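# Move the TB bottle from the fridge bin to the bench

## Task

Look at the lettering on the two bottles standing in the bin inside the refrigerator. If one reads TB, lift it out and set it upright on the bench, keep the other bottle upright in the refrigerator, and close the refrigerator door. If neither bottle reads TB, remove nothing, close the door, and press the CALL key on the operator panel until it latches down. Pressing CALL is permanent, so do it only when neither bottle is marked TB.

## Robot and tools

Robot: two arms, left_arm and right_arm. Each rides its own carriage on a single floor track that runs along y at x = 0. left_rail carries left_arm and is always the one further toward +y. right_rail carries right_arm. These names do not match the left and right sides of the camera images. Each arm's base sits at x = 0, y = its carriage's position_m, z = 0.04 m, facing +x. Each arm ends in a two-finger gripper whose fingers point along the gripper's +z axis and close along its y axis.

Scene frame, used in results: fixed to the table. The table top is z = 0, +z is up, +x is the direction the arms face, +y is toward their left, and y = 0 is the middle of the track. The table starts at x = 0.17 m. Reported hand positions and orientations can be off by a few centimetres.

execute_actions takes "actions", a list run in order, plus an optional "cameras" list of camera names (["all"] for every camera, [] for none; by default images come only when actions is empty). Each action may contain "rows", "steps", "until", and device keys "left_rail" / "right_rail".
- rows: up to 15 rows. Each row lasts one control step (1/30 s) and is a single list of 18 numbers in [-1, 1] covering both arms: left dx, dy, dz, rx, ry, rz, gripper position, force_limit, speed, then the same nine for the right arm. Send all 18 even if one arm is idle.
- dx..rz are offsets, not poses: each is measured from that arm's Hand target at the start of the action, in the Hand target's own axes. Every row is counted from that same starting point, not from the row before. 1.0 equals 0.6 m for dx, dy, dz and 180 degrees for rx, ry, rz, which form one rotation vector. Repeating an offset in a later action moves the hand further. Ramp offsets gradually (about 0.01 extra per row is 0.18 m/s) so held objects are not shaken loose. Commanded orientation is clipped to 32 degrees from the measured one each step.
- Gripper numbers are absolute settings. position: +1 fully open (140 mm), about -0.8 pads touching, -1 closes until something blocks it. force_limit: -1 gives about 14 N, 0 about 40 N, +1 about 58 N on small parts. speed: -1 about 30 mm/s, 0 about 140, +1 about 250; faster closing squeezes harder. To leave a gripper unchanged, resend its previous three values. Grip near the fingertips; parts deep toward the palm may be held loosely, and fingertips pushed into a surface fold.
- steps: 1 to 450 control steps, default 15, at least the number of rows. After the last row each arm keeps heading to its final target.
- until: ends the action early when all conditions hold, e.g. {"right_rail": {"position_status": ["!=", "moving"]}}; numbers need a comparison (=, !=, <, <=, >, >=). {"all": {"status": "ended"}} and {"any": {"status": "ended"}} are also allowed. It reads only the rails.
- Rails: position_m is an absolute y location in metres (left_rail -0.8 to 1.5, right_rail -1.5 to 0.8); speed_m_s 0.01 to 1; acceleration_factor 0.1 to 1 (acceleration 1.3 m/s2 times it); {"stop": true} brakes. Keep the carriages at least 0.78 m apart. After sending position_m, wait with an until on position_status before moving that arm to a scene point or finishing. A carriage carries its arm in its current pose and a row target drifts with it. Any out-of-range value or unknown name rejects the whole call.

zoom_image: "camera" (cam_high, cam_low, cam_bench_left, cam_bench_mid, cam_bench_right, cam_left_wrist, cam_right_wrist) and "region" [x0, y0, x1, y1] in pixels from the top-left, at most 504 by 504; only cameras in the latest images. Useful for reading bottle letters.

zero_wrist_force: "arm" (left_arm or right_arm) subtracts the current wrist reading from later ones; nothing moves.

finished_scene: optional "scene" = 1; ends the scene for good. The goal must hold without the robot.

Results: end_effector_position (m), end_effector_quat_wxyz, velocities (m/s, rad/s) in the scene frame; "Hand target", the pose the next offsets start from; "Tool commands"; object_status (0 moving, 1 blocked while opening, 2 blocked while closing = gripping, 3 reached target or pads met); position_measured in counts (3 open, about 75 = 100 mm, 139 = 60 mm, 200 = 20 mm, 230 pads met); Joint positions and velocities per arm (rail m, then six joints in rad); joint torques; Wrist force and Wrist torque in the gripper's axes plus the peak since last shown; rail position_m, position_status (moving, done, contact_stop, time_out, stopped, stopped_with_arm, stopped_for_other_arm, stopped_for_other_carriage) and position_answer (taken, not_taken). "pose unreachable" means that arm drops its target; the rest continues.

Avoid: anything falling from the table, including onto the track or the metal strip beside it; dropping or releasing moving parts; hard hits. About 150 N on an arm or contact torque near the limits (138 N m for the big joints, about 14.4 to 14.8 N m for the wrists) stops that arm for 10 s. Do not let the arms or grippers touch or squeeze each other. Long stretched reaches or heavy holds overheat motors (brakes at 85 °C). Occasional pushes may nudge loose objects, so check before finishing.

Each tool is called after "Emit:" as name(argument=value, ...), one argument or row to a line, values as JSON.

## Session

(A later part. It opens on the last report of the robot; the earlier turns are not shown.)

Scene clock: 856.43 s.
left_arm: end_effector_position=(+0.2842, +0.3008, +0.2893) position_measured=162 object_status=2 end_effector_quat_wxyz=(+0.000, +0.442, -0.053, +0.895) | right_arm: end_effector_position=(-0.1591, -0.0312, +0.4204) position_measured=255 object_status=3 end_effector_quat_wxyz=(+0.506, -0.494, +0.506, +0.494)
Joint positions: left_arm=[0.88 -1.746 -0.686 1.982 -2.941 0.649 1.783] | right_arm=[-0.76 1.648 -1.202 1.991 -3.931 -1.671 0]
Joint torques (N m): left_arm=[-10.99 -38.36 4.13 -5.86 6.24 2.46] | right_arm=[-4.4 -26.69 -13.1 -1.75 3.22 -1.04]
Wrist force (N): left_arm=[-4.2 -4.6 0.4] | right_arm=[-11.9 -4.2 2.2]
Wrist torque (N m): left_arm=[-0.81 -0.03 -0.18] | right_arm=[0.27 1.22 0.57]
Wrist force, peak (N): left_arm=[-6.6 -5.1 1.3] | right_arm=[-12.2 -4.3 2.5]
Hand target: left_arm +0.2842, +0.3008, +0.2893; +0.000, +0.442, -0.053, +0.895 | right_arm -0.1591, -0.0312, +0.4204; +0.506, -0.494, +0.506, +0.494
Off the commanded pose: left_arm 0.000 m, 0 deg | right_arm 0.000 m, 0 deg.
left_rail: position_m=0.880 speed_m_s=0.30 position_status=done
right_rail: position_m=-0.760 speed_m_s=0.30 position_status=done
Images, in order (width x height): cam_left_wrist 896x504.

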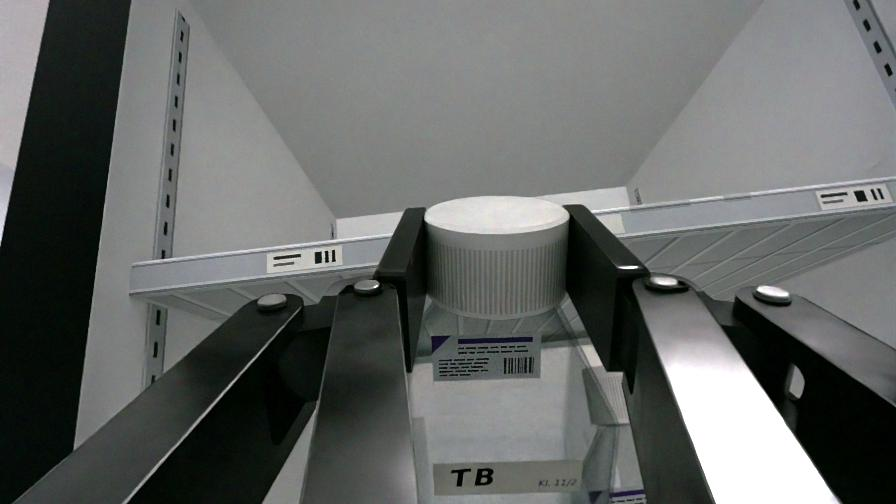

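Emit:
execute_actions(
  actions=[
    {"rows":[[0.006,0,0.0025,0.0002,0.0083,0.0007,-0.98,1,-1,0,0,0,0,0,0,-1,0,-0.9],[0.018,-0.0005,0.0045,0.0004,0.0166,0.0014,-0.98,1,-1,0,0,0,0,0,0,-1,0,-0.9],[0.03,-0.0008,0.005,0.0004,0.0166,0.0014,-0.98,1,-1,0,0,0,0,0,0,-1,0,-0.9],[0.042,-0.0012,0.0052,0.0004,0.0166,0.0014,-0.98,1,-1,0,0,0,0,0,0,-1,0,-0.9],[0.055,-0.0016,0.0053,0.0004,0.0166,0.0014,-0.98,1,-1,0,0,0,0,0,0,-1,0,-0.9],[0.065,-0.002,0.0053,0.0004,0.0166,0.0014,-0.98,1,-1,0,0,0,0,0,0,-1,0,-0.9],[0.0733,-0.0023,0.0053,0.0004,0.0166,0.0014,-0.98,1,-1,0,0,0,0,0,0,-1,0,-0.9]],"steps":40},
  ],
  cameras=["cam_left_wrist"],
)

Scene clock: 867.43 s.
left_arm: end_effector_position=(+0.2601, +0.2997, +0.3262) position_measured=162 object_status=2 end_effector_quat_wxyz=(-0.001, +0.419, -0.053, +0.907) | right_arm: end_effector_position=(-0.1591, -0.0312, +0.4204) position_measured=255 object_status=3 end_effector_quat_wxyz=(+0.506, -0.494, +0.506, +0.494)
Joint positions: left_arm=[0.88 -1.772 -0.742 1.997 -2.914 0.703 1.815] | right_arm=[-0.76 1.648 -1.202 1.991 -3.931 -1.671 0]
Joint torques (N m): left_arm=[-10.84 -55.04 4.2 -0.78 6.02 2.8] | right_arm=[-4.17 -26.09 -14.81 -1.22 2.96 -0.91]
Wrist force (N): left_arm=[-4.6 -4.5 0.7] | right_arm=[-11.9 -4.3 2.0]
Wrist torque (N m): left_arm=[-0.79 0.10 -0.30] | right_arm=[0.25 1.29 0.58]
Wrist force, peak (N): left_arm=[-7.6 -5.1 0.2] | right_arm=[-12.3 -4.4 2.2]
Hand target: left_arm +0.2601, +0.2997, +0.3262; -0.001, +0.419, -0.053, +0.907 | right_arm -0.1591, -0.0312, +0.4204; +0.506, -0.494, +0.506, +0.494
Off the commanded pose: left_arm 0.000 m, 0 deg | right_arm 0.000 m, 0 deg.
left_rail: position_m=0.880 speed_m_s=0.30 position_status=done
right_rail: position_m=-0.760 speed_m_s=0.30 position_status=done
Images, in order (width x height): cam_left_wrist 896x504.

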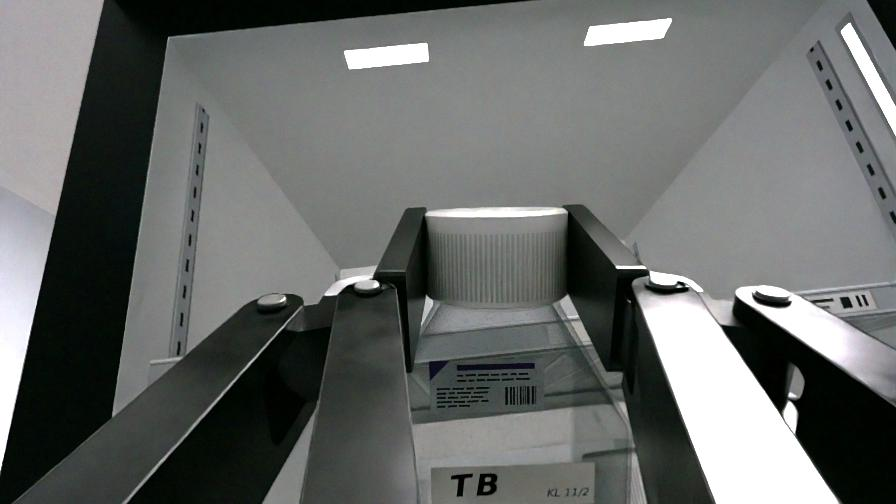

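Emit:
execute_actions(
  actions=[
    {"rows":[[0.01,0.0007,-0.011,0,0,0,-0.98,1,-1,0,0,0,0,0,0,-1,0,-0.9],[0.02,0.0014,-0.022,0,0,0,-0.98,1,-1,0,0,0,0,0,0,-1,0,-0.9],[0.031,0.002,-0.034,0,0,0,-0.98,1,-1,0,0,0,0,0,0,-1,0,-0.9],[0.042,0.0028,-0.046,0,0,0,-0.98,1,-1,0,0,0,0,0,0,-1,0,-0.9],[0.0522,0.0035,-0.0576,0,0,0,-0.98,1,-1,0,0,0,0,0,0,-1,0,-0.9]],"steps":16},
    {"rows":[[0.026,0.0018,-0.029,0,0,0,-0.98,1,-1,0,0,0,0,0,0,-1,0,-0.9],[0.0522,0.0035,-0.0576,0,0,0,-0.98,1,-1,0,0,0,0,0,0,-1,0,-0.9]],"steps":16},
    {"rows":[[0.026,0.0018,-0.029,0,0,0,-0.98,1,-1,0,0,0,0,0,0,-1,0,-0.9],[0.0522,0.0035,-0.0576,0,0,0,-0.98,1,-1,0,0,0,0,0,0,-1,0,-0.9]],"steps":40},
  ],
  cameras=["cam_left_wrist","cam_bench_mid"],
)

Scene clock: 876.67 s.
left_arm: end_effector_position=(+0.1201, +0.2991, +0.3302) position_measured=162 object_status=2 end_effector_quat_wxyz=(-0.001, +0.419, -0.053, +0.907) | right_arm: end_effector_position=(-0.1591, -0.0312, +0.4204) position_measured=255 object_status=3 end_effector_quat_wxyz=(+0.506, -0.494, +0.506, +0.494)
Joint positions: left_arm=[0.88 -2.018 -0.674 1.929 -3.185 0.758 2.175] | right_arm=[-0.76 1.648 -1.202 1.991 -3.931 -1.671 0]
Joint torques (N m): left_arm=[-11.75 -37.91 -20.62 -4.46 5.68 3.1] | right_arm=[-4.77 -26.5 -14.34 -0.95 2.95 -0.76]
Wrist force (N): left_arm=[-4.7 -4.1 0.8] | right_arm=[-11.7 -4.3 2.3]
Wrist torque (N m): left_arm=[-0.68 0.15 -0.29] | right_arm=[0.25 1.24 0.57]
Wrist force, peak (N): left_arm=[-9.6 -4.6 5.9] | right_arm=[-11.9 -4.3 2.2]
Hand target: left_arm +0.1201, +0.2991, +0.3302; -0.001, +0.419, -0.053, +0.907 | right_arm -0.1591, -0.0312, +0.4204; +0.506, -0.494, +0.506, +0.494
Off the commanded pose: left_arm 0.000 m, 0 deg | right_arm 0.000 m, 0 deg.
left_rail: position_m=0.880 speed_m_s=0.30 position_status=done
right_rail: position_m=-0.760 speed_m_s=0.30 position_status=done
Images, in order (width x height): cam_bench_mid 504x504, cam_left_wrist 896x504.

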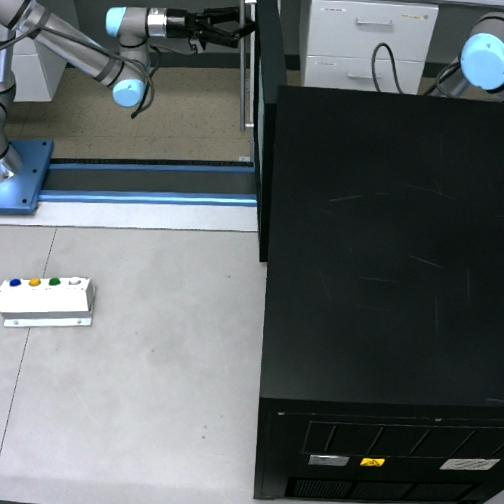

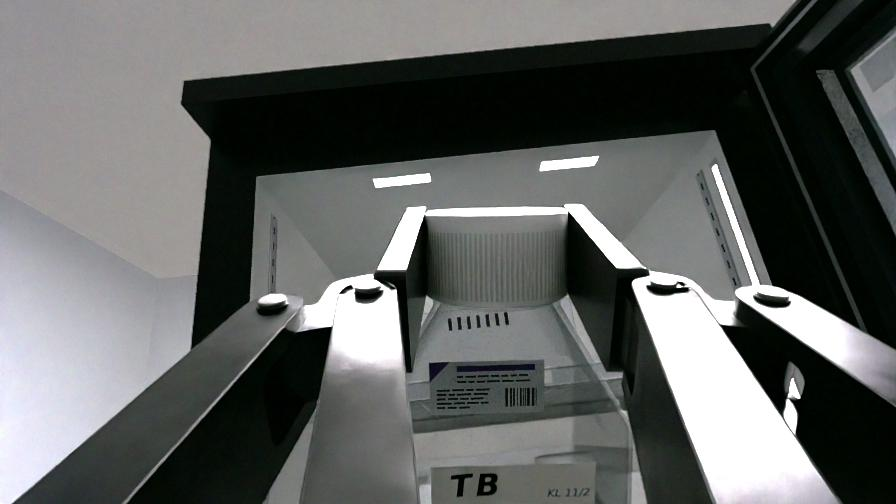

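Emit:
execute_actions(
  actions=[
    {"rows":[[0,0,0,-0.0005,-0.0196,-0.0016,-0.98,1,-1,0,0,0,0,0,0,-1,0,-0.9],[0,0,0,-0.001,-0.0392,-0.0032,-0.98,1,-1,0,0,0,0,0,0,-1,0,-0.9],[0,0,0,-0.0015,-0.0588,-0.0048,-0.98,1,-1,0,0,0,0,0,0,-1,0,-0.9],[0,0,0,-0.002,-0.0785,-0.0065,-0.98,1,-1,0,0,0,0,0,0,-1,0,-0.9]],"steps":20},
    {"rows":[[0,0,0,-0.0005,-0.0196,-0.0016,-0.98,1,-1,0,0,0,0,0,0,-1,0,-0.9],[0,0,0,-0.001,-0.0392,-0.0032,-0.98,1,-1,0,0,0,0,0,0,-1,0,-0.9],[0,0,0,-0.0015,-0.0588,-0.0048,-0.98,1,-1,0,0,0,0,0,0,-1,0,-0.9],[0,0,0,-0.002,-0.0785,-0.0065,-0.98,1,-1,0,0,0,0,0,0,-1,0,-0.9]],"steps":40},
  ],
  cameras=["cam_left_wrist"],
)

Scene clock: 891.60 s.
left_arm: end_effector_position=(+0.1200, +0.2991, +0.3302) position_measured=162 object_status=2 end_effector_quat_wxyz=(+0.007, +0.628, -0.049, +0.776) | right_arm: end_effector_position=(-0.1591, -0.0312, +0.4204) position_measured=255 object_status=3 end_effector_quat_wxyz=(+0.506, -0.494, +0.506, +0.494)
Joint positions: left_arm=[0.88 -2.12 -0.773 1.742 -3.671 0.504 2.819] | right_arm=[-0.76 1.648 -1.202 1.991 -3.931 -1.671 0]
Joint torques (N m): left_arm=[13.9 -53.9 -25.38 -1.46 4 2.9] | right_arm=[-4.22 -26.38 -14.8 -0.44 2.69 -0.53]
Wrist force (N): left_arm=[-4.8 -4.0 2.1] | right_arm=[-11.9 -4.2 2.1]
Wrist torque (N m): left_arm=[-0.65 0.32 -0.27] | right_arm=[0.27 1.28 0.58]
Wrist force, peak (N): left_arm=[-7.7 -5.1 1.8] | right_arm=[-11.9 -4.2 2.3]
Hand target: left_arm +0.1201, +0.2991, +0.3302; +0.007, +0.628, -0.049, +0.776 | right_arm -0.1591, -0.0312, +0.4204; +0.506, -0.494, +0.506, +0.494
Off the commanded pose: left_arm 0.000 m, 0 deg | right_arm 0.000 m, 0 deg.
left_rail: position_m=0.880 speed_m_s=0.30 position_status=done
right_rail: position_m=-0.760 speed_m_s=0.30 position_status=done
Images, in order (width x height): cam_left_wrist 896x504.

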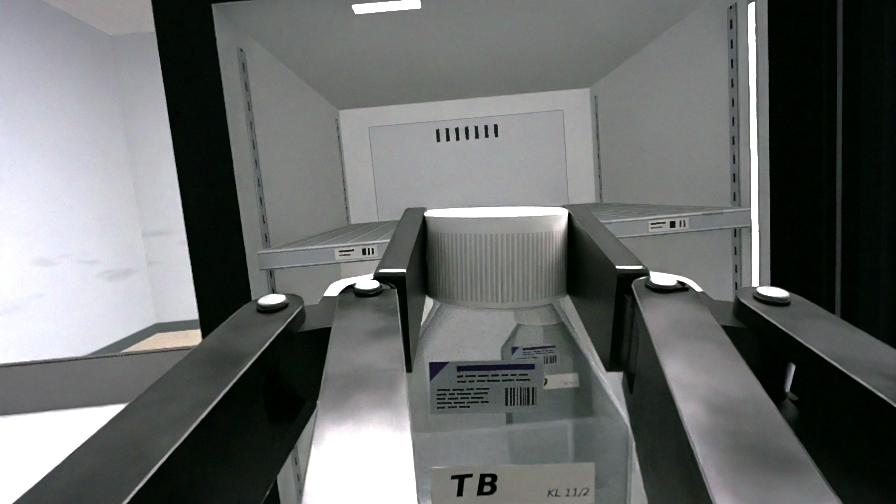

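Emit:
execute_actions(
  actions=[
    {"left_rail":{"position_m":1.40,"speed_m_s":0.3,"acceleration_factor":0.3},"steps":150,"until":{"left_rail":{"position_status":["!=","moving"]}}},
  ],
  cameras=["cam_left_wrist","cam_bench_left","cam_bench_mid","cam_high"],
)

Scene clock: 898.50 s.
left_arm: end_effector_position=(+0.1201, +0.8191, +0.3302) position_measured=162 object_status=2 end_effector_quat_wxyz=(+0.007, +0.628, -0.049, +0.776) | right_arm: end_effector_position=(-0.1591, -0.0312, +0.4204) position_measured=255 object_status=3 end_effector_quat_wxyz=(+0.506, -0.494, +0.506, +0.494)
Joint positions: left_arm=[1.4 -2.12 -0.773 1.742 -3.671 0.504 2.819] | right_arm=[-0.76 1.648 -1.202 1.991 -3.931 -1.671 0]
Joint torques (N m): left_arm=[12.16 -43.22 -14.67 0.15 1.94 2.55] | right_arm=[-3.54 -26.1 -14.85 -0.08 2.57 -0.41]
Wrist force (N): left_arm=[-4.5 -4.2 2.1] | right_arm=[-11.7 -4.3 2.1]
Wrist torque (N m): left_arm=[-0.68 0.26 -0.27] | right_arm=[0.26 1.24 0.58]
Wrist force, peak (N): left_arm=[-5.0 -5.1 1.8] | right_arm=[-12.0 -4.3 2.0]
Hand target: left_arm +0.1201, +0.8191, +0.3302; +0.007, +0.628, -0.049, +0.776 | right_arm -0.1591, -0.0312, +0.4204; +0.506, -0.494, +0.506, +0.494
Tool commands: left_gripper/position=-0.98 left_gripper/force_limit=+1.0 left_gripper/speed=-1.0 right_gripper/position=-1.0 right_gripper/force_limit=+0.0 right_gripper/speed=-0.9
Off the commanded pose: left_arm 0.000 m, 0 deg | right_arm 0.000 m, 0 deg.
left_rail: position_m=1.400 speed_m_s=0.30 position_status=done
right_rail: position_m=-0.760 speed_m_s=0.30 position_status=done
Images, in order (width x height): cam_high 504x504, cam_bench_left 504x504, cam_bench_mid 504x504, cam_left_wrist 896x504.

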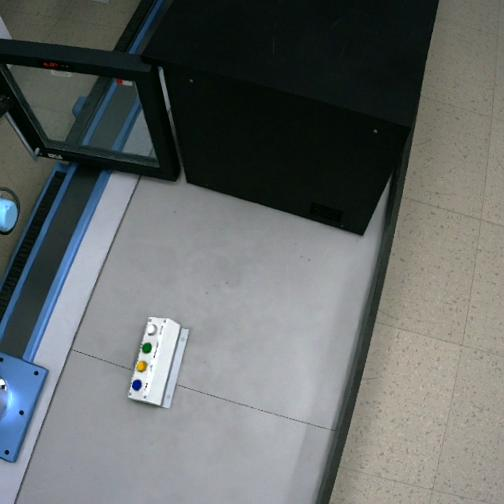

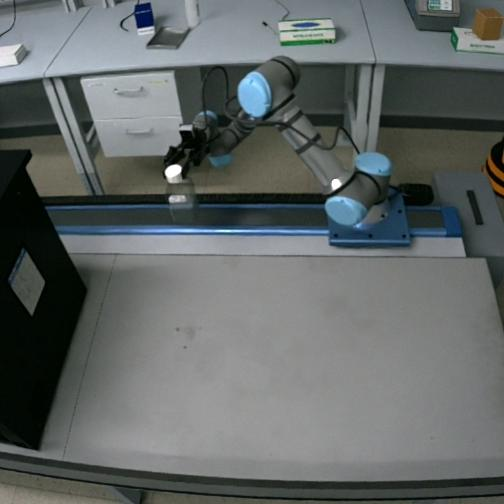

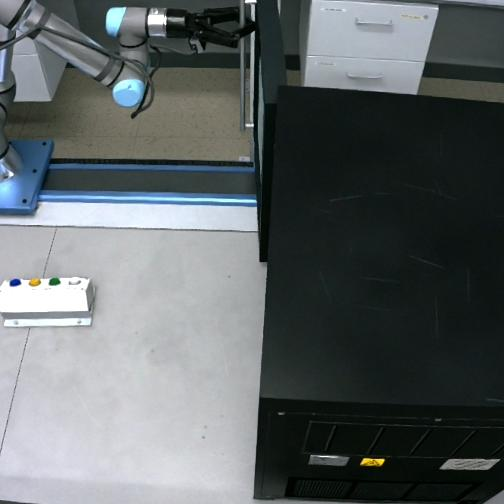

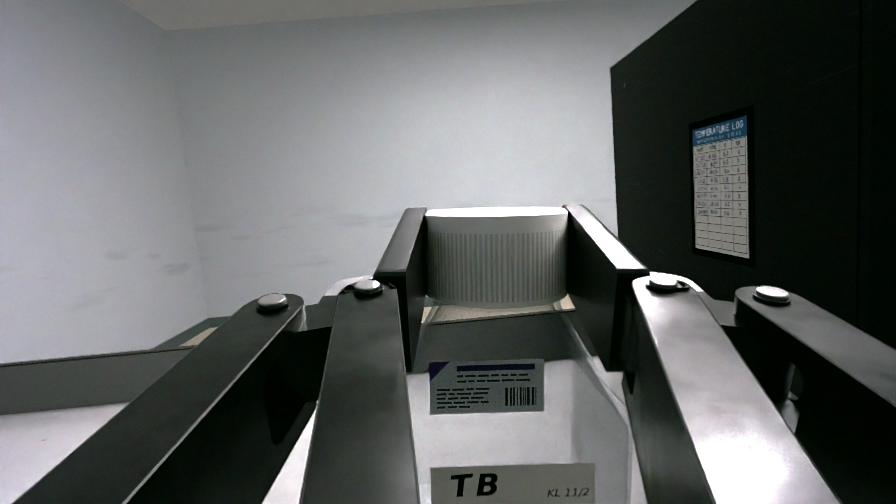

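Emit:
execute_actions(
  actions=[
    {"rows":[[-0.004,-0.0013,0.018,0,0,0,-0.98,1,-1,0,0,0,0,0,0,-1,0,-0.9],[-0.01,-0.003,0.045,0,0,0,-0.98,1,-1,0,0,0,0,0,0,-1,0,-0.9],[-0.017,-0.006,0.08,0,0,0,-0.98,1,-1,0,0,0,0,0,0,-1,0,-0.9],[-0.026,-0.009,0.12,0,0,0,-0.98,1,-1,0,0,0,0,0,0,-1,0,-0.9],[-0.0348,-0.0121,0.162,0,0,0,-0.98,1,-1,0,0,0,0,0,0,-1,0,-0.9]],"steps":16},
    {"rows":[[-0.0174,-0.006,0.081,0,0,-0.0036,-0.98,1,-1,0,0,0,0,0,0,-1,0,-0.9],[-0.0348,-0.0121,0.162,0,0,-0.0072,-0.98,1,-1,0,0,0,0,0,0,-1,0,-0.9]],"steps":16},
    {"rows":[[-0.0174,-0.006,0.081,0,0,-0.0036,-0.98,1,-1,0,0,0,0,0,0,-1,0,-0.9],[-0.0348,-0.0121,0.162,0,0,-0.0072,-0.98,1,-1,0,0,0,0,0,0,-1,0,-0.9]],"steps":45},
  ],
  cameras=["cam_left_wrist","cam_bench_left"],
)

Scene clock: 913.23 s.
left_arm: end_effector_position=(+0.4190, +0.8189, +0.3302) position_measured=162 object_status=2 end_effector_quat_wxyz=(+0.024, +0.629, -0.034, +0.776) | right_arm: end_effector_position=(-0.1591, -0.0312, +0.4204) position_measured=255 object_status=3 end_effector_quat_wxyz=(+0.506, -0.494, +0.506, +0.494)
Joint positions: left_arm=[1.4 -1.603 -1.101 1.939 -2.167 0.214 1.346] | right_arm=[-0.76 1.648 -1.202 1.991 -3.931 -1.671 0]
Joint torques (N m): left_arm=[14.29 -49.44 -6.15 -0.74 6.44 -2.76] | right_arm=[-4.48 -26.77 -14.92 0.39 2.5 -0.08]
Wrist force (N): left_arm=[-4.5 -4.0 2.0] | right_arm=[-11.5 -4.2 2.2]
Wrist torque (N m): left_arm=[-0.63 0.27 -0.11] | right_arm=[0.27 1.20 0.58]
Wrist force, peak (N): left_arm=[-6.0 -6.7 5.4] | right_arm=[-11.8 -4.4 2.2]
Hand target: left_arm +0.4191, +0.8188, +0.3303; +0.025, +0.629, -0.035, +0.776 | right_arm -0.1591, -0.0312, +0.4204; +0.506, -0.494, +0.506, +0.494
Off the commanded pose: left_arm 0.000 m, 0 deg | right_arm 0.000 m, 0 deg.
left_rail: position_m=1.400 speed_m_s=0.30 position_status=done
right_rail: position_m=-0.760 speed_m_s=0.30 position_status=done
Images, in order (width x height): cam_bench_left 504x504, cam_left_wrist 896x504.

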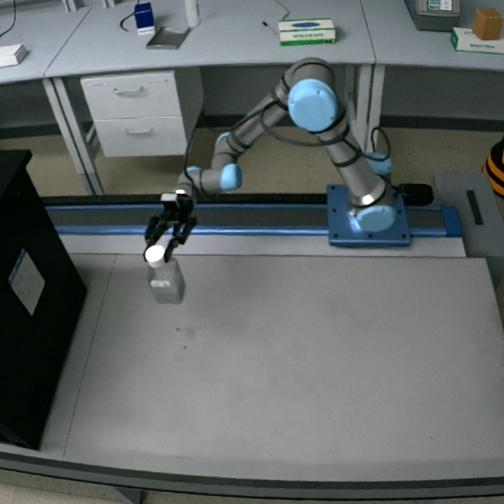

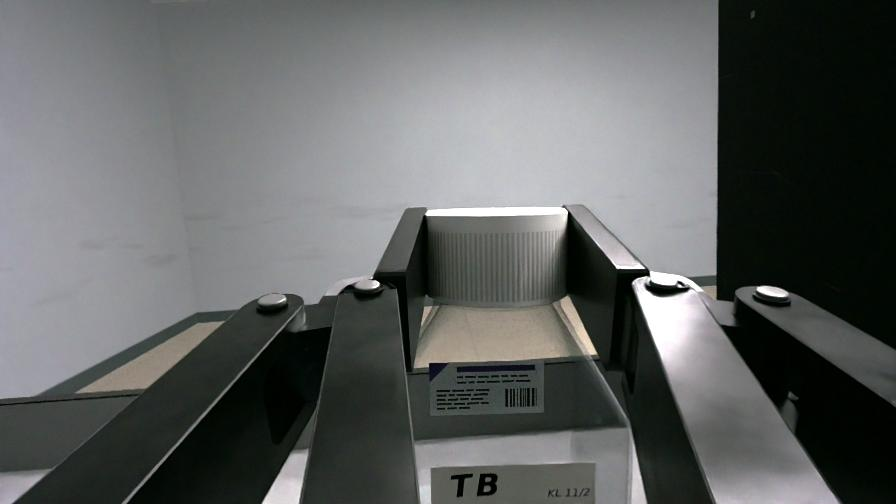

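Emit:
execute_actions(
  actions=[
    {"rows":[[-0.01,0.0002,-0.002,0,0,0,-0.98,1,-1,0,0,0,0,0,0,-1,0,-0.9],[-0.03,0.0007,-0.006,0,0,0,-0.98,1,-1,0,0,0,0,0,0,-1,0,-0.9],[-0.06,0.0014,-0.0126,0,0,0,-0.98,1,-1,0,0,0,0,0,0,-1,0,-0.9],[-0.09,0.002,-0.019,0,0,0,-0.98,1,-1,0,0,0,0,0,0,-1,0,-0.9],[-0.1385,0.0032,-0.0292,0,0,0,-0.98,1,-1,0,0,0,0,0,0,-1,0,-0.9]],"steps":25},
    {"rows":[[-0.06,0.0014,-0.0126,0,0,0,-0.98,1,-1,0,0,0,0,0,0,-1,0,-0.9],[-0.1385,0.0032,-0.0292,0,0,0,-0.98,1,-1,0,0,0,0,0,0,-1,0,-0.9]],"steps":45},
  ],
  cameras=["cam_left_wrist","cam_bench_left"],
)

Scene clock: 921.33 s.
left_arm: end_effector_position=(+0.4190, +0.8188, +0.1604) position_measured=162 object_status=2 end_effector_quat_wxyz=(+0.025, +0.629, -0.035, +0.776) | right_arm: end_effector_position=(-0.1591, -0.0312, +0.4204) position_measured=255 object_status=3 end_effector_quat_wxyz=(+0.506, -0.494, +0.506, +0.494)
Joint positions: left_arm=[1.4 -1.603 -0.737 1.944 -2.524 0.214 1.334] | right_arm=[-0.76 1.648 -1.202 1.991 -3.931 -1.671 0]
Joint torques (N m): left_arm=[12.12 -31.24 -22.02 -3.93 1.69 2.76] | right_arm=[-3.91 -26.9 -14.63 0.62 2.49 0.07]
Wrist force (N): left_arm=[8.9 -6.9 2.2] | right_arm=[-11.4 -4.1 2.1]
Wrist torque (N m): left_arm=[-0.63 0.24 -0.20] | right_arm=[0.29 1.18 0.58]
Wrist force, peak (N): left_arm=[9.0 -7.0 2.2] | right_arm=[-11.9 -4.4 2.1]
Hand target: left_arm +0.4190, +0.8188, +0.1604; +0.025, +0.629, -0.035, +0.776 | right_arm -0.1591, -0.0312, +0.4204; +0.506, -0.494, +0.506, +0.494
Off the commanded pose: left_arm 0.000 m, 0 deg | right_arm 0.000 m, 0 deg.
left_rail: position_m=1.400 speed_m_s=0.30 position_status=done
right_rail: position_m=-0.760 speed_m_s=0.30 position_status=done
Images, in order (width x height): cam_bench_left 504x504, cam_left_wrist 896x504.

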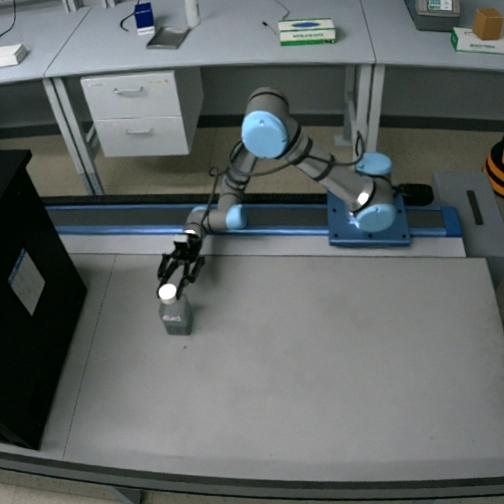

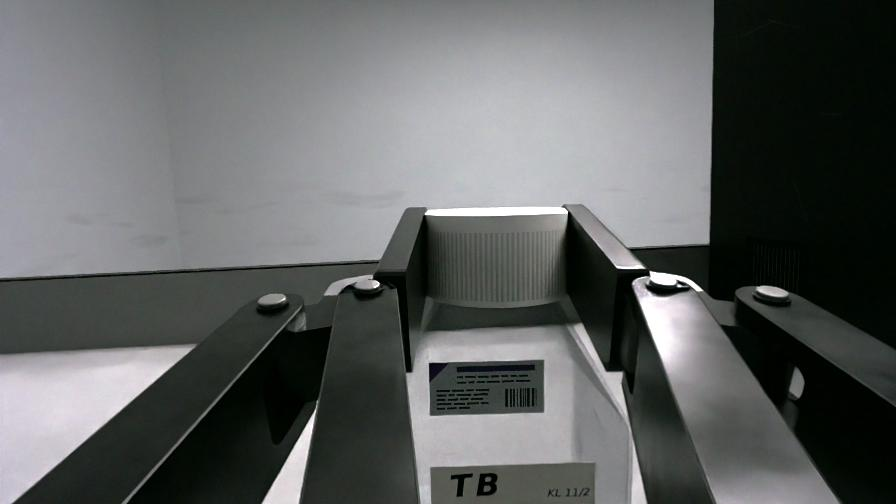

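Emit:
execute_actions(
  actions=[
    {"rows":[[0.0012,0,0.0003,0,-0.0055,0,-0.98,1,-1,0,0,0,0,0,0,-1,0,-0.9],[0.0012,0,0.0003,0,-0.0111,0,-0.98,1,-1,0,0,0,0,0,0,-1,0,-0.9]],"steps":30},
  ],
)

Scene clock: 927.97 s.
left_arm: end_effector_position=(+0.4190, +0.8188, +0.1611) position_measured=162 object_status=2 end_effector_quat_wxyz=(+0.024, +0.643, -0.035, +0.765) | right_arm: end_effector_position=(-0.1591, -0.0312, +0.4204) position_measured=255 object_status=3 end_effector_quat_wxyz=(+0.506, -0.494, +0.506, +0.494)
Joint positions: left_arm=[1.4 -1.606 -0.769 1.949 -2.471 0.179 1.309] | right_arm=[-0.76 1.648 -1.202 1.991 -3.931 -1.671 0]
Joint torques (N m): left_arm=[-8.32 -50.48 3.91 -0.32 -1.48 -2.15] | right_arm=[-4.13 -26.63 -13.88 1.2 2.32 0.21]
Wrist force (N): left_arm=[5.0 -4.6 3.4] | right_arm=[-11.5 -4.3 2.2]
Wrist torque (N m): left_arm=[-0.60 0.57 -0.34] | right_arm=[0.26 1.20 0.58]
Wrist force, peak (N): left_arm=[9.3 -7.0 2.2] | right_arm=[-11.8 -4.3 2.3]
Hand target: left_arm +0.4190, +0.8188, +0.1611; +0.024, +0.643, -0.035, +0.765 | right_arm -0.1591, -0.0312, +0.4204; +0.506, -0.494, +0.506, +0.494
Off the commanded pose: left_arm 0.000 m, 0 deg | right_arm 0.000 m, 0 deg.
left_rail: position_m=1.400 speed_m_s=0.30 position_status=done
right_rail: position_m=-0.760 speed_m_s=0.30 position_status=done

Emit:
execute_actions(
  actions=[
    {"rows":[[0,0,0,0,0,0,-0.08,1,-1,0,0,0,0,0,0,-1,0,-0.9]],"steps":35},
  ],
  cameras=["cam_left_wrist","cam_bench_left"],
)

Scene clock: 931.87 s.
left_arm: end_effector_position=(+0.4190, +0.8188, +0.1611) position_measured=139 object_status=3 end_effector_quat_wxyz=(+0.024, +0.643, -0.035, +0.765) | right_arm: end_effector_position=(-0.1591, -0.0312, +0.4204) position_measured=255 object_status=3 end_effector_quat_wxyz=(+0.506, -0.494, +0.506, +0.494)
Joint positions: left_arm=[1.4 -1.606 -0.769 1.949 -2.471 0.179 1.309] | right_arm=[-0.76 1.648 -1.202 1.991 -3.931 -1.671 0]
Joint torques (N m): left_arm=[13.14 -35.96 -23.6 -5.33 5.25 -2.19] | right_arm=[-5 -27.09 -13.95 0.9 2.25 -0.02]
Wrist force (N): left_arm=[-0.9 -4.2 2.5] | right_arm=[-11.6 -4.3 2.4]
Wrist torque (N m): left_arm=[-0.65 0.29 -0.10] | right_arm=[0.25 1.22 0.58]
Wrist force, peak (N): left_arm=[6.4 -4.8 2.3] | right_arm=[-12.0 -4.3 2.1]
Hand target: left_arm +0.4190, +0.8188, +0.1611; +0.024, +0.643, -0.035, +0.765 | right_arm -0.1591, -0.0312, +0.4204; +0.506, -0.494, +0.506, +0.494
Off the commanded pose: left_arm 0.000 m, 0 deg | right_arm 0.000 m, 0 deg.
left_rail: position_m=1.400 speed_m_s=0.30 position_status=done
right_rail: position_m=-0.760 speed_m_s=0.30 position_status=done
Images, in order (width x height): cam_bench_left 504x504, cam_left_wrist 896x504.

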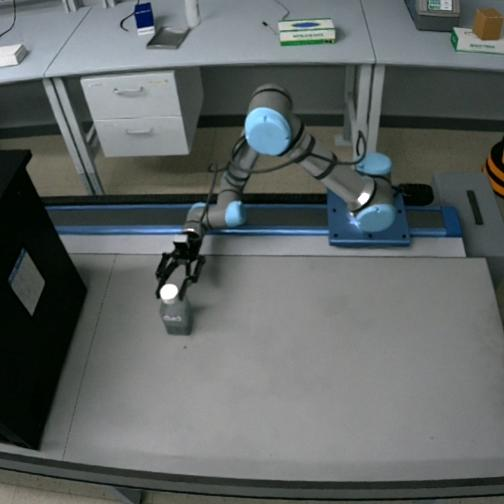

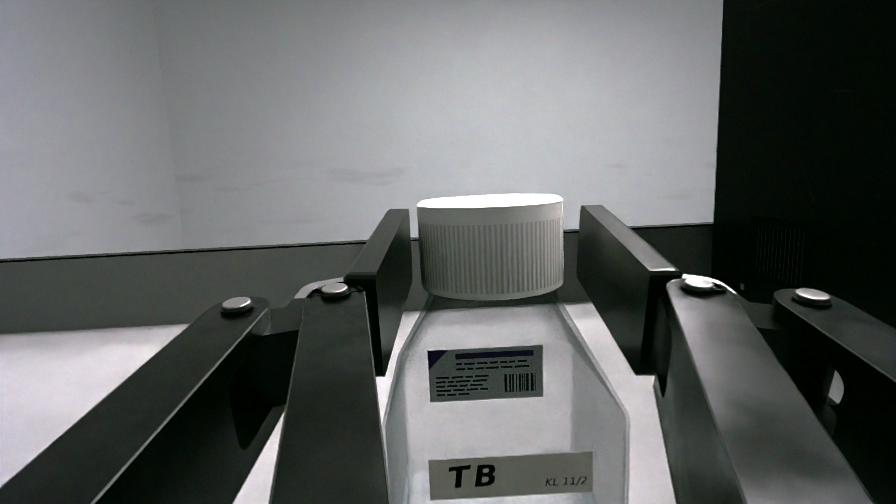

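Emit:
execute_actions(
  actions=[
    {"rows":[[0,0,0,0,0,0,0.1,1,-1,0,0,0,0,0,0,-1,0,-0.9]],"steps":20},
    {"rows":[[0,0,-0.02,0,0,0,0.1,1,-1,0,0,0,0,0,0,-1,0,-0.9],[0,0,-0.05,0,0,0,0.1,1,-1,0,0,0,0,0,0,-1,0,-0.9],[0,0,-0.1,0,0,0,0.1,1,-1,0,0,0,0,0,0,-1,0,-0.9]],"steps":18},
    {"rows":[[0.02,0,-0.05,0,0,0,0.1,1,-1,0,0,0,0,0,0,-1,0,-0.9],[0.06,0,-0.12,0,0,0,0.1,1,-1,0,0,0,0,0,0,-1,0,-0.9]],"steps":20},
    {"rows":[[0.04,0,-0.06,0,0,0,0.1,1,-1,0,0,0,0,0,0,-1,0,-0.9],[0.12,0,-0.12,0,0,0,0.1,1,-1,0,0,0,0,0,0,-1,0,-0.9]],"steps":40},
  ],
  cameras=["cam_left_wrist","cam_bench_left","cam_right_wrist"],
)

Scene clock: 942.23 s.
left_arm: end_effector_position=(+0.2172, +0.8398, +0.2242) position_measured=117 object_status=3 end_effector_quat_wxyz=(+0.080, +0.622, -0.091, +0.773) end_effector_velocity=(-0.005, +0.002, +0.003) end_effector_angular_velocity=(+0.003, +0.013, +0.023) | right_arm: end_effector_position=(-0.1591, -0.0312, +0.4204) position_measured=255 object_status=3 end_effector_quat_wxyz=(+0.506, -0.494, +0.506, +0.494)
Joint positions: left_arm=[1.4 -2.004 -0.709 2.086 -3.662 0.279 2.346] | right_arm=[-0.76 1.648 -1.202 1.991 -3.931 -1.671 0]
Joint velocities: left_arm=[0 -0.011 0.012 -0.04 -0.095 0.013 0.125] | right_arm=[within noise]
Joint torques (N m): left_arm=[-11.29 -31.38 -21.63 -4.3 4.46 2.98] | right_arm=[-3.59 -26.12 -14.46 1.34 2.04 0.29]
Wrist force (N): left_arm=[-1.0 -4.4 2.6] | right_arm=[-11.7 -4.1 2.1]
Wrist torque (N m): left_arm=[-0.65 0.31 -0.26] | right_arm=[0.29 1.24 0.58]
Wrist force, peak (N): left_arm=[-3.9 -3.4 8.1] | right_arm=[-11.9 -4.5 2.2]
Hand target: left_arm +0.2130, +0.8413, +0.2267; +0.070, +0.630, -0.084, +0.769 | right_arm -0.1591, -0.0312, +0.4204; +0.506, -0.494, +0.506, +0.494
Off the commanded pose: left_arm 0.005 m, 2 deg | right_arm 0.000 m, 0 deg.
left_rail: position_m=1.400 speed_m_s=0.30 position_status=done
right_rail: position_m=-0.760 speed_m_s=0.30 position_status=done
led back after a hold (left arm): the arm was led back toward your command in small steps, so it may still be short of it.
not at rest: the robot was still moving 3 seconds after this call's last action.
pose unreachable (left arm): on one or more control steps of this call, first in action 2 (counted from 0), this arm could not follow its commanded pose, so it was not sent that pose on those steps. It may still have moved: this result reports where it is.
cause: moving toward the commanded pose would bring a part of the arm (just beyond joint 5 (wrist 1)) too close to the robot's own body.
Images, in order (width x height): cam_bench_left 504x504, cam_left_wrist 896x504, cam_right_wrist 896x504.

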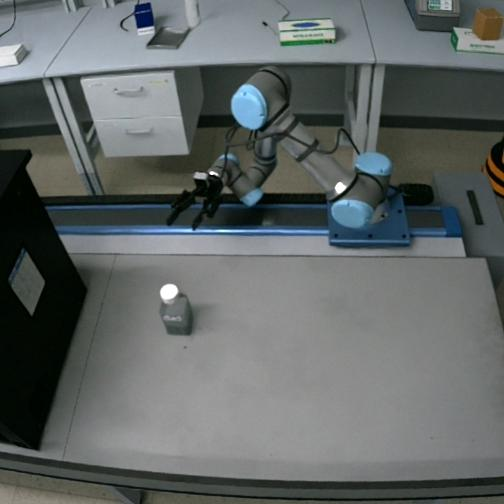

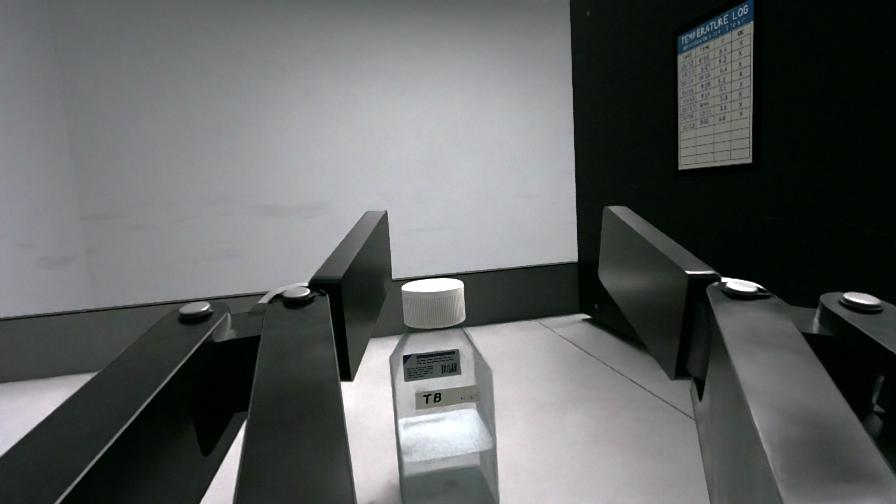

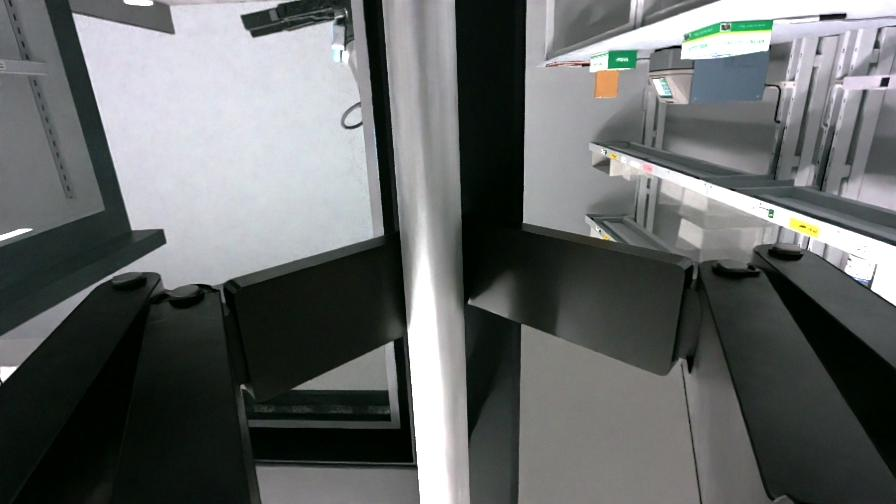

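Emit:
execute_actions(
  actions=[
    {"rows":[[0.12,0,0,0,0,0,0.1,1,-1,0,0.0008,0.02,0.004,0,0,-1,0,-0.9],[0.12,0,0,0,0,0,0.1,1,-1,0,0.0016,0.05,0.01,0,0,-1,0,-0.9],[0.12,0,0,0,0,0,0.1,1,-1,0,0.0033,0.0973,0.0189,0,0,-1,0,-0.9]],"steps":40},
  ],
  cameras=["cam_right_wrist","cam_high"],
)

Scene clock: 972.33 s.
left_arm: end_effector_position=(+0.1988, +0.8414, +0.2972) position_measured=117 object_status=3 end_effector_quat_wxyz=(+0.070, +0.630, -0.084, +0.769) | right_arm: end_effector_position=(-0.1597, +0.0272, +0.4204) position_measured=255 object_status=3 end_effector_quat_wxyz=(+0.520, -0.479, +0.520, +0.479)
Joint positions: left_arm=[1.4 -2.039 -0.862 2.06 -3.656 0.31 2.524] | right_arm=[-0.76 1.678 -1.085 1.802 -3.858 -1.76 0]
Joint torques (N m): left_arm=[-11.76 -47.49 -21.38 0.1 -0.77 -2.62] | right_arm=[6.96 -33.44 -28.67 0.68 -2.17 -1.78]
Wrist force (N): left_arm=[-1.2 -4.7 2.7] | right_arm=[-5.9 -1.2 1.4]
Wrist torque (N m): left_arm=[-0.73 0.35 -0.24] | right_arm=[0.38 1.00 0.68]
Wrist force, peak (N): left_arm=[-6.9 -5.1 2.3] | right_arm=[-12.1 -4.9 -1.2]
Hand target: left_arm +0.1988, +0.8414, +0.2972; +0.070, +0.630, -0.084, +0.769 | right_arm -0.1597, +0.0272, +0.4204; +0.520, -0.479, +0.520, +0.479
Off the commanded pose: left_arm 0.000 m, 0 deg | right_arm 0.000 m, 0 deg.
left_rail: position_m=1.400 speed_m_s=0.30 position_status=done
right_rail: position_m=-0.760 speed_m_s=0.30 position_status=done
led back after a hold (left arm): the arm was led back toward your command in small steps, so it may still be short of it.
Images, in order (width x height): cam_high 504x504, cam_right_wrist 896x504.

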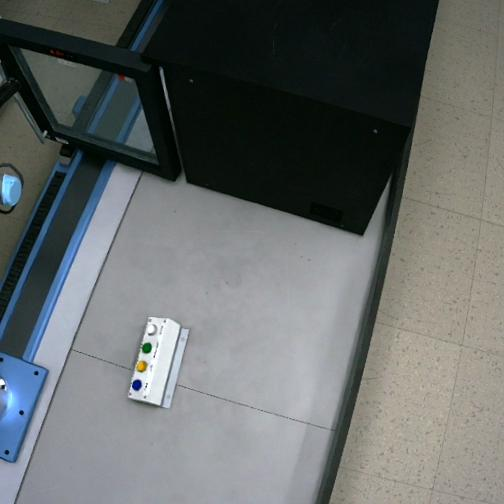

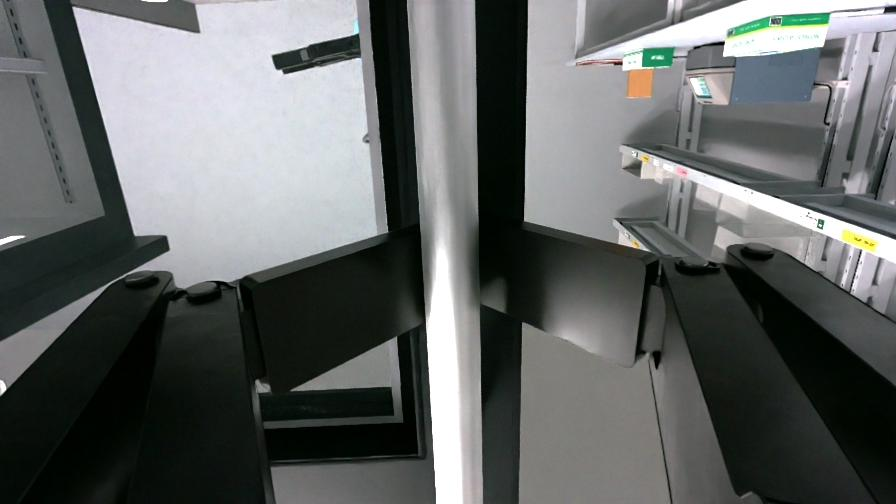

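Emit:
execute_actions(
  actions=[],
  cameras=["cam_high","cam_bench_left","cam_bench_right","cam_right_wrist"],
)

Scene clock: 990.17 s.
left_arm: end_effector_position=(+0.1988, +0.8414, +0.2972) position_measured=117 object_status=3 end_effector_quat_wxyz=(+0.070, +0.630, -0.084, +0.769) | right_arm: end_effector_position=(-0.1597, +0.0272, +0.4204) position_measured=255 object_status=3 end_effector_quat_wxyz=(+0.520, -0.479, +0.520, +0.479)
Joint positions: left_arm=[1.4 -2.039 -0.862 2.06 -3.656 0.31 2.524] | right_arm=[-0.76 1.678 -1.085 1.802 -3.858 -1.76 0]
Joint velocities: within noise
Joint torques (N m): left_arm=[-9.67 -49.34 0.69 0.33 -0.82 -2.41] | right_arm=[6.52 -32.1 -28.44 0.75 -2.07 -1.72]
Wrist force (N): left_arm=[-1.0 -4.5 3.1] | right_arm=[-6.0 -1.3 1.7]
Wrist torque (N m): left_arm=[-0.71 0.32 -0.24] | right_arm=[0.37 1.01 0.68]
Wrist force, peak (N): left_arm=[-1.2 -5.0 2.7] | right_arm=[-6.2 -1.3 1.6]
Hand target: left_arm +0.1988, +0.8414, +0.2972; +0.070, +0.630, -0.084, +0.769 | right_arm -0.1597, +0.0272, +0.4204; +0.520, -0.479, +0.520, +0.479
Tool commands: left_gripper/position=+0.1 left_gripper/force_limit=+1.0 left_gripper/speed=-1.0 right_gripper/position=-1.0 right_gripper/force_limit=+0.0 right_gripper/speed=-0.9
Off the commanded pose: left_arm 0.000 m, 0 deg | right_arm 0.000 m, 0 deg.
left_rail: position_m=1.400 speed_m_s=0.30 position_status=done
right_rail: position_m=-0.760 speed_m_s=0.30 position_status=done
Images, in order (width x height): cam_high 504x504, cam_bench_left 504x504, cam_bench_right 504x504, cam_right_wrist 896x504.

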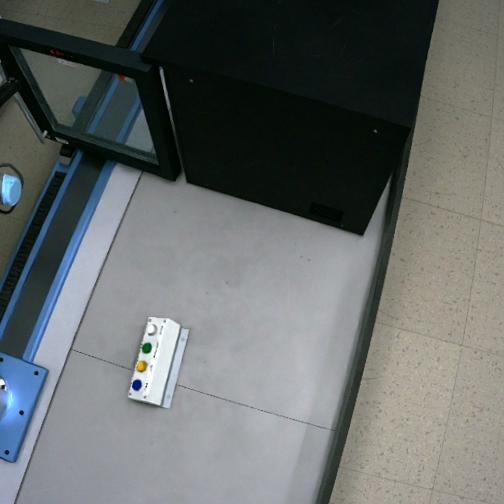

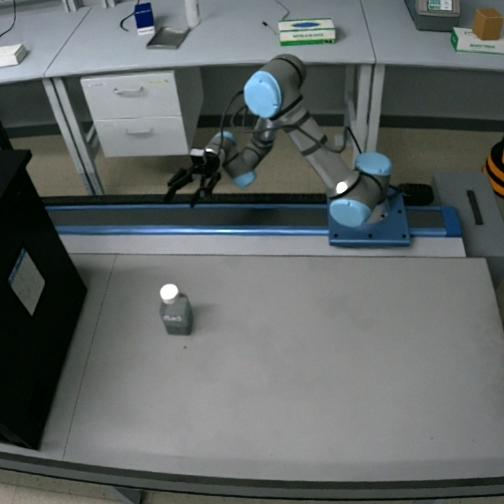

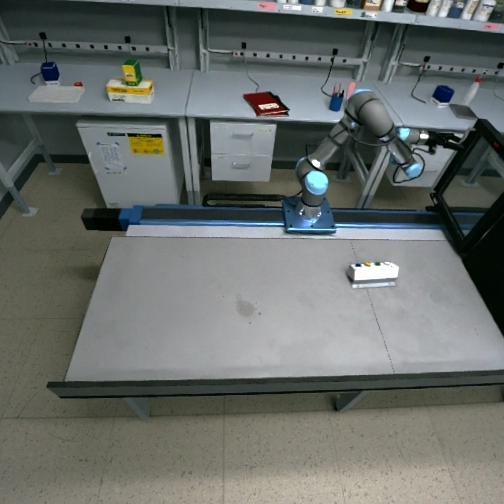

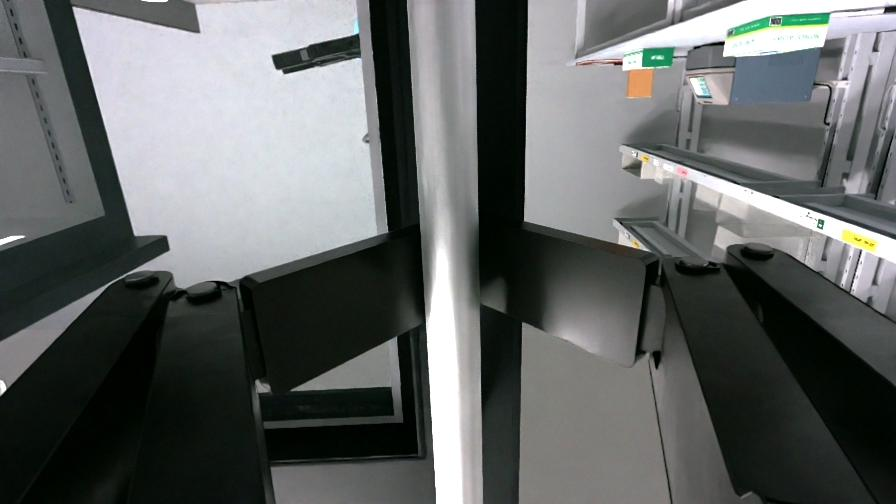

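Emit:
execute_actions(
  actions=[
    {"rows":[[0.0013,0.0014,-0.0064,0.0046,-0.0042,-0.0004,0.1,1,-1,0,0,0,0,0,0,-1,0,-0.9],[0.0039,0.0043,-0.0191,0.0139,-0.0126,-0.0012,0.1,1,-1,0,0,0,0,0,0,-1,0,-0.9],[0.0066,0.0071,-0.0319,0.0232,-0.0209,-0.0021,0.1,1,-1,0,0,0,0,0,0,-1,0,-0.9],[0.0092,0.0099,-0.0447,0.0324,-0.0293,-0.0029,0.1,1,-1,0,0,0,0,0,0,-1,0,-0.9],[0.0118,0.0128,-0.0574,0.0417,-0.0377,-0.0038,0.1,1,-1,0,0,0,0,0,0,-1,0,-0.9],[0.0144,0.0156,-0.0702,0.051,-0.0461,-0.0046,0.1,1,-1,0,0,0,0,0,0,-1,0,-0.9],[0.0171,0.0185,-0.0829,0.0602,-0.0544,-0.0055,0.1,1,-1,0,0,0,0,0,0,-1,0,-0.9],[0.0197,0.0213,-0.0957,0.0695,-0.0628,-0.0063,0.1,1,-1,0,0,0,0,0,0,-1,0,-0.9]],"steps":14},
  ],
)

Scene clock: 1068.63 s.
left_arm: end_effector_position=(+0.1386, +0.8417, +0.2946) position_measured=117 object_status=3 end_effector_quat_wxyz=(+0.011, +0.701, -0.006, +0.714) | right_arm: end_effector_position=(-0.1597, +0.0272, +0.4204) position_measured=255 object_status=3 end_effector_quat_wxyz=(+0.520, -0.479, +0.520, +0.479)
Joint positions: left_arm=[1.4 -2.107 -0.753 1.639 -3.99 0.513 3.102] | right_arm=[-0.76 1.678 -1.085 1.802 -3.858 -1.76 0]
Joint torques (N m): left_arm=[14.64 -37.58 -25.77 -0.48 2.43 2.74] | right_arm=[6.05 -33.08 -27.77 0.63 -2.05 -1.48]
Wrist force (N): left_arm=[-0.9 -4.4 2.4] | right_arm=[-5.9 -1.2 1.6]
Wrist torque (N m): left_arm=[-0.71 0.29 -0.23] | right_arm=[0.39 1.01 0.68]
Wrist force, peak (N): left_arm=[-1.6 -5.5 4.1] | right_arm=[-6.3 -1.2 1.7]
Hand target: left_arm +0.1388, +0.8415, +0.2972; +0.000, +0.707, -0.001, +0.707 | right_arm -0.1597, +0.0272, +0.4204; +0.520, -0.479, +0.520, +0.479
Off the commanded pose: left_arm 0.003 m, 2 deg | right_arm 0.000 m, 0 deg.
left_rail: position_m=1.400 speed_m_s=0.30 position_status=done
right_rail: position_m=-0.760 speed_m_s=0.30 position_status=done

Emit:
execute_actions(
  actions=[
    {"rows":[[0,0.001,-0.01,0,0,0,0.1,1,-1,0,0,0,0,0,0,-1,0,-0.9],[0,0.003,-0.02,0,0,0,0.1,1,-1,0,0,0,0,0,0,-1,0,-0.9],[0,0.0045,-0.03,0,0,0,0.1,1,-1,0,0,0,0,0,0,-1,0,-0.9],[0,0.006,-0.04,0,0,0,0.1,1,-1,0,0,0,0,0,0,-1,0,-0.9],[0,0.0075,-0.05,0,0,0,0.1,1,-1,0,0,0,0,0,0,-1,0,-0.9],[0,0.009,-0.06,0,0,0,0.1,1,-1,0,0,0,0,0,0,-1,0,-0.9],[0,0.0105,-0.07,0,0,0,0.1,1,-1,0,0,0,0,0,0,-1,0,-0.9],[0,0.012,-0.08,0,0,0,0.1,1,-1,0,0,0,0,0,0,-1,0,-0.9],[0,0.0135,-0.09,0,0,0,0.1,1,-1,0,0,0,0,0,0,-1,0,-0.9],[0,0.015,-0.1,0,0,0,0.1,1,-1,0,0,0,0,0,0,-1,0,-0.9],[0,0.0165,-0.11,0,0,0,0.1,1,-1,0,0,0,0,0,0,-1,0,-0.9],[0,0.018,-0.12,0,0,0,0.1,1,-1,0,0,0,0,0,0,-1,0,-0.9],[0,0.0195,-0.13,0,0,0,0.1,1,-1,0,0,0,0,0,0,-1,0,-0.9],[0,0.021,-0.14,0,0,0,0.1,1,-1,0,0,0,0,0,0,-1,0,-0.9],[0,0.0225,-0.15,0,0,0,0.1,1,-1,0,0,0,0,0,0,-1,0,-0.9]],"steps":15},
    {"rows":[[0,0.0015,-0.01,0,0,0,0.1,1,-1,0,0,0,0,0,0,-1,0,-0.9],[0,0.003,-0.02,0,0,0,0.1,1,-1,0,0,0,0,0,0,-1,0,-0.9],[0,0.0045,-0.03,0,0,0,0.1,1,-1,0,0,0,0,0,0,-1,0,-0.9],[0,0.006,-0.04,0,0,0,0.1,1,-1,0,0,0,0,0,0,-1,0,-0.9],[0,0.0075,-0.05,0,0,0,0.1,1,-1,0,0,0,0,0,0,-1,0,-0.9],[0,0.009,-0.06,0,0,0,0.1,1,-1,0,0,0,0,0,0,-1,0,-0.9],[0,0.0105,-0.07,0,0,0,0.1,1,-1,0,0,0,0,0,0,-1,0,-0.9],[0,0.012,-0.08,0,0,0,0.1,1,-1,0,0,0,0,0,0,-1,0,-0.9],[0,0.0135,-0.09,0,0,0,0.1,1,-1,0,0,0,0,0,0,-1,0,-0.9],[0,0.015,-0.1,0,0,0,0.1,1,-1,0,0,0,0,0,0,-1,0,-0.9],[0,0.0165,-0.11,0,0,0,0.1,1,-1,0,0,0,0,0,0,-1,0,-0.9],[0,0.018,-0.12,0,0,0,0.1,1,-1,0,0,0,0,0,0,-1,0,-0.9],[0,0.0195,-0.13,0,0,0,0.1,1,-1,0,0,0,0,0,0,-1,0,-0.9],[0,0.021,-0.14,0,0,0,0.1,1,-1,0,0,0,0,0,0,-1,0,-0.9],[0,0.0225,-0.15,0,0,0,0.1,1,-1,0,0,0,0,0,0,-1,0,-0.9]],"steps":25},
  ],
)

Scene clock: 1078.53 s.
left_arm: end_effector_position=(-0.0411, +0.8148, +0.2971) position_measured=117 object_status=3 end_effector_quat_wxyz=(+0.000, +0.707, -0.001, +0.707) | right_arm: end_effector_position=(-0.1597, +0.0272, +0.4204) position_measured=255 object_status=3 end_effector_quat_wxyz=(+0.520, -0.479, +0.520, +0.479)
Joint positions: left_arm=[1.4 -2.309 -0.575 1.223 -3.788 0.737 3.141] | right_arm=[-0.76 1.678 -1.085 1.802 -3.858 -1.76 0]
Joint torques (N m): left_arm=[-11.53 -46.86 -27.78 3.87 2.36 2.87] | right_arm=[8.11 -33.61 -27.48 0.44 -1.94 -1.38]
Wrist force (N): left_arm=[-0.7 -4.2 1.8] | right_arm=[-6.0 -1.3 1.5]
Wrist torque (N m): left_arm=[-0.66 0.25 -0.18] | right_arm=[0.37 1.02 0.68]
Wrist force, peak (N): left_arm=[-1.8 -5.5 4.5] | right_arm=[-6.3 -1.1 1.7]
Hand target: left_arm -0.0412, +0.8147, +0.2971; +0.000, +0.707, -0.001, +0.707 | right_arm -0.1597, +0.0272, +0.4204; +0.520, -0.479, +0.520, +0.479
Off the commanded pose: left_arm 0.000 m, 0 deg | right_arm 0.000 m, 0 deg.
left_rail: position_m=1.400 speed_m_s=0.30 position_status=done
right_rail: position_m=-0.760 speed_m_s=0.30 position_status=done

Emit:
execute_actions(
  actions=[
    {"rows":[[0,0.002,-0.01,0,0,0,0.1,1,-1,0,0,0,0,0,0,-1,0,-0.9],[0,0.0045,-0.025,0,0,0,0.1,1,-1,0,0,0,0,0,0,-1,0,-0.9],[0,0.0075,-0.045,0,0,0,0.1,1,-1,0,0,0,0,0,0,-1,0,-0.9],[0,0.0105,-0.065,0,0,0,0.1,1,-1,0,0,0,0,0,0,-1,0,-0.9],[0,0.0135,-0.085,0,0,0,0.1,1,-1,0,0,0,0,0,0,-1,0,-0.9],[0,0.0165,-0.105,0,0,0,0.1,1,-1,0,0,0,0,0,0,-1,0,-0.9],[0,0.0195,-0.125,0,0,0,0.1,1,-1,0,0,0,0,0,0,-1,0,-0.9],[0,0.0225,-0.145,0,0,0,0.1,1,-1,0,0,0,0,0,0,-1,0,-0.9],[0,0.0255,-0.165,0,0,0,0.1,1,-1,0,0,0,0,0,0,-1,0,-0.9],[0,0.0285,-0.185,0,0,0,0.1,1,-1,0,0,0,0,0,0,-1,0,-0.9],[0,0.0315,-0.205,0,0,0,0.1,1,-1,0,0,0,0,0,0,-1,0,-0.9],[0,0.034,-0.225,0,0,0,0.1,1,-1,0,0,0,0,0,0,-1,0,-0.9],[0,0.036,-0.24,0,0,0,0.1,1,-1,0,0,0,0,0,0,-1,0,-0.9],[0,0.0375,-0.252,0,0,0,0.1,1,-1,0,0,0,0,0,0,-1,0,-0.9],[0,0.0385,-0.262,0,0,0,0.1,1,-1,0,0,0,0,0,0,-1,0,-0.9]],"steps":28},
    {"left_rail":{"position_m":0.97,"speed_m_s":0.3,"acceleration_factor":0.5},"steps":150,"until":{"left_rail":{"position_status":["!=","moving"]}}},
  ],
  cameras=["cam_bench_left","cam_bench_mid"],
)

Scene clock: 1088.93 s.
left_arm: end_effector_position=(-0.1984, +0.3619, +0.2971) position_measured=117 object_status=3 end_effector_quat_wxyz=(+0.000, +0.707, -0.001, +0.707) | right_arm: end_effector_position=(-0.1597, +0.0272, +0.4204) position_measured=255 object_status=3 end_effector_quat_wxyz=(+0.520, -0.479, +0.520, +0.479)
Joint positions: left_arm=[0.97 -2.437 -0.277 0.592 -3.456 0.865 3.141] | right_arm=[-0.76 1.678 -1.085 1.802 -3.858 -1.76 0]
Joint torques (N m): left_arm=[6.65 -57.07 -29.22 3.03 1.55 2.76] | right_arm=[6.91 -32.39 -26.86 0.66 -2.03 -1.2]
Wrist force (N): left_arm=[-0.5 -4.0 1.9] | right_arm=[-6.0 -1.3 1.6]
Wrist torque (N m): left_arm=[-0.65 0.24 -0.18] | right_arm=[0.36 1.02 0.69]
Wrist force, peak (N): left_arm=[-0.6 -4.0 4.7] | right_arm=[-6.3 -1.2 1.6]
Hand target: left_arm -0.1984, +0.3619, +0.2971; +0.000, +0.707, -0.001, +0.707 | right_arm -0.1597, +0.0272, +0.4204; +0.520, -0.479, +0.520, +0.479
Off the commanded pose: left_arm 0.000 m, 0 deg | right_arm 0.000 m, 0 deg.
left_rail: position_m=0.970 speed_m_s=0.30 position_status=done
right_rail: position_m=-0.760 speed_m_s=0.30 position_status=done
Images, in order (width x height): cam_bench_left 504x504, cam_bench_mid 504x504.

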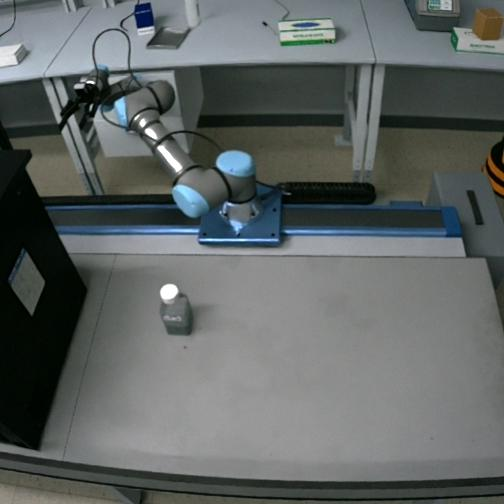

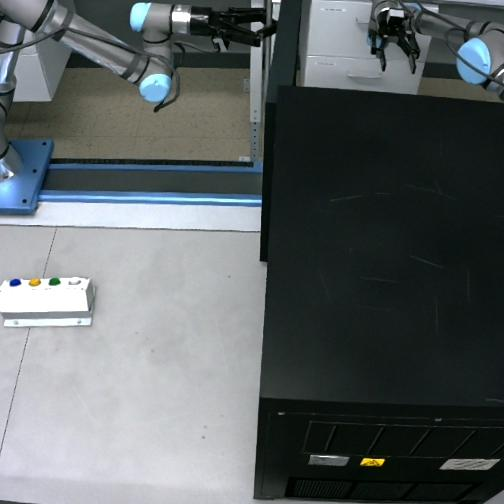

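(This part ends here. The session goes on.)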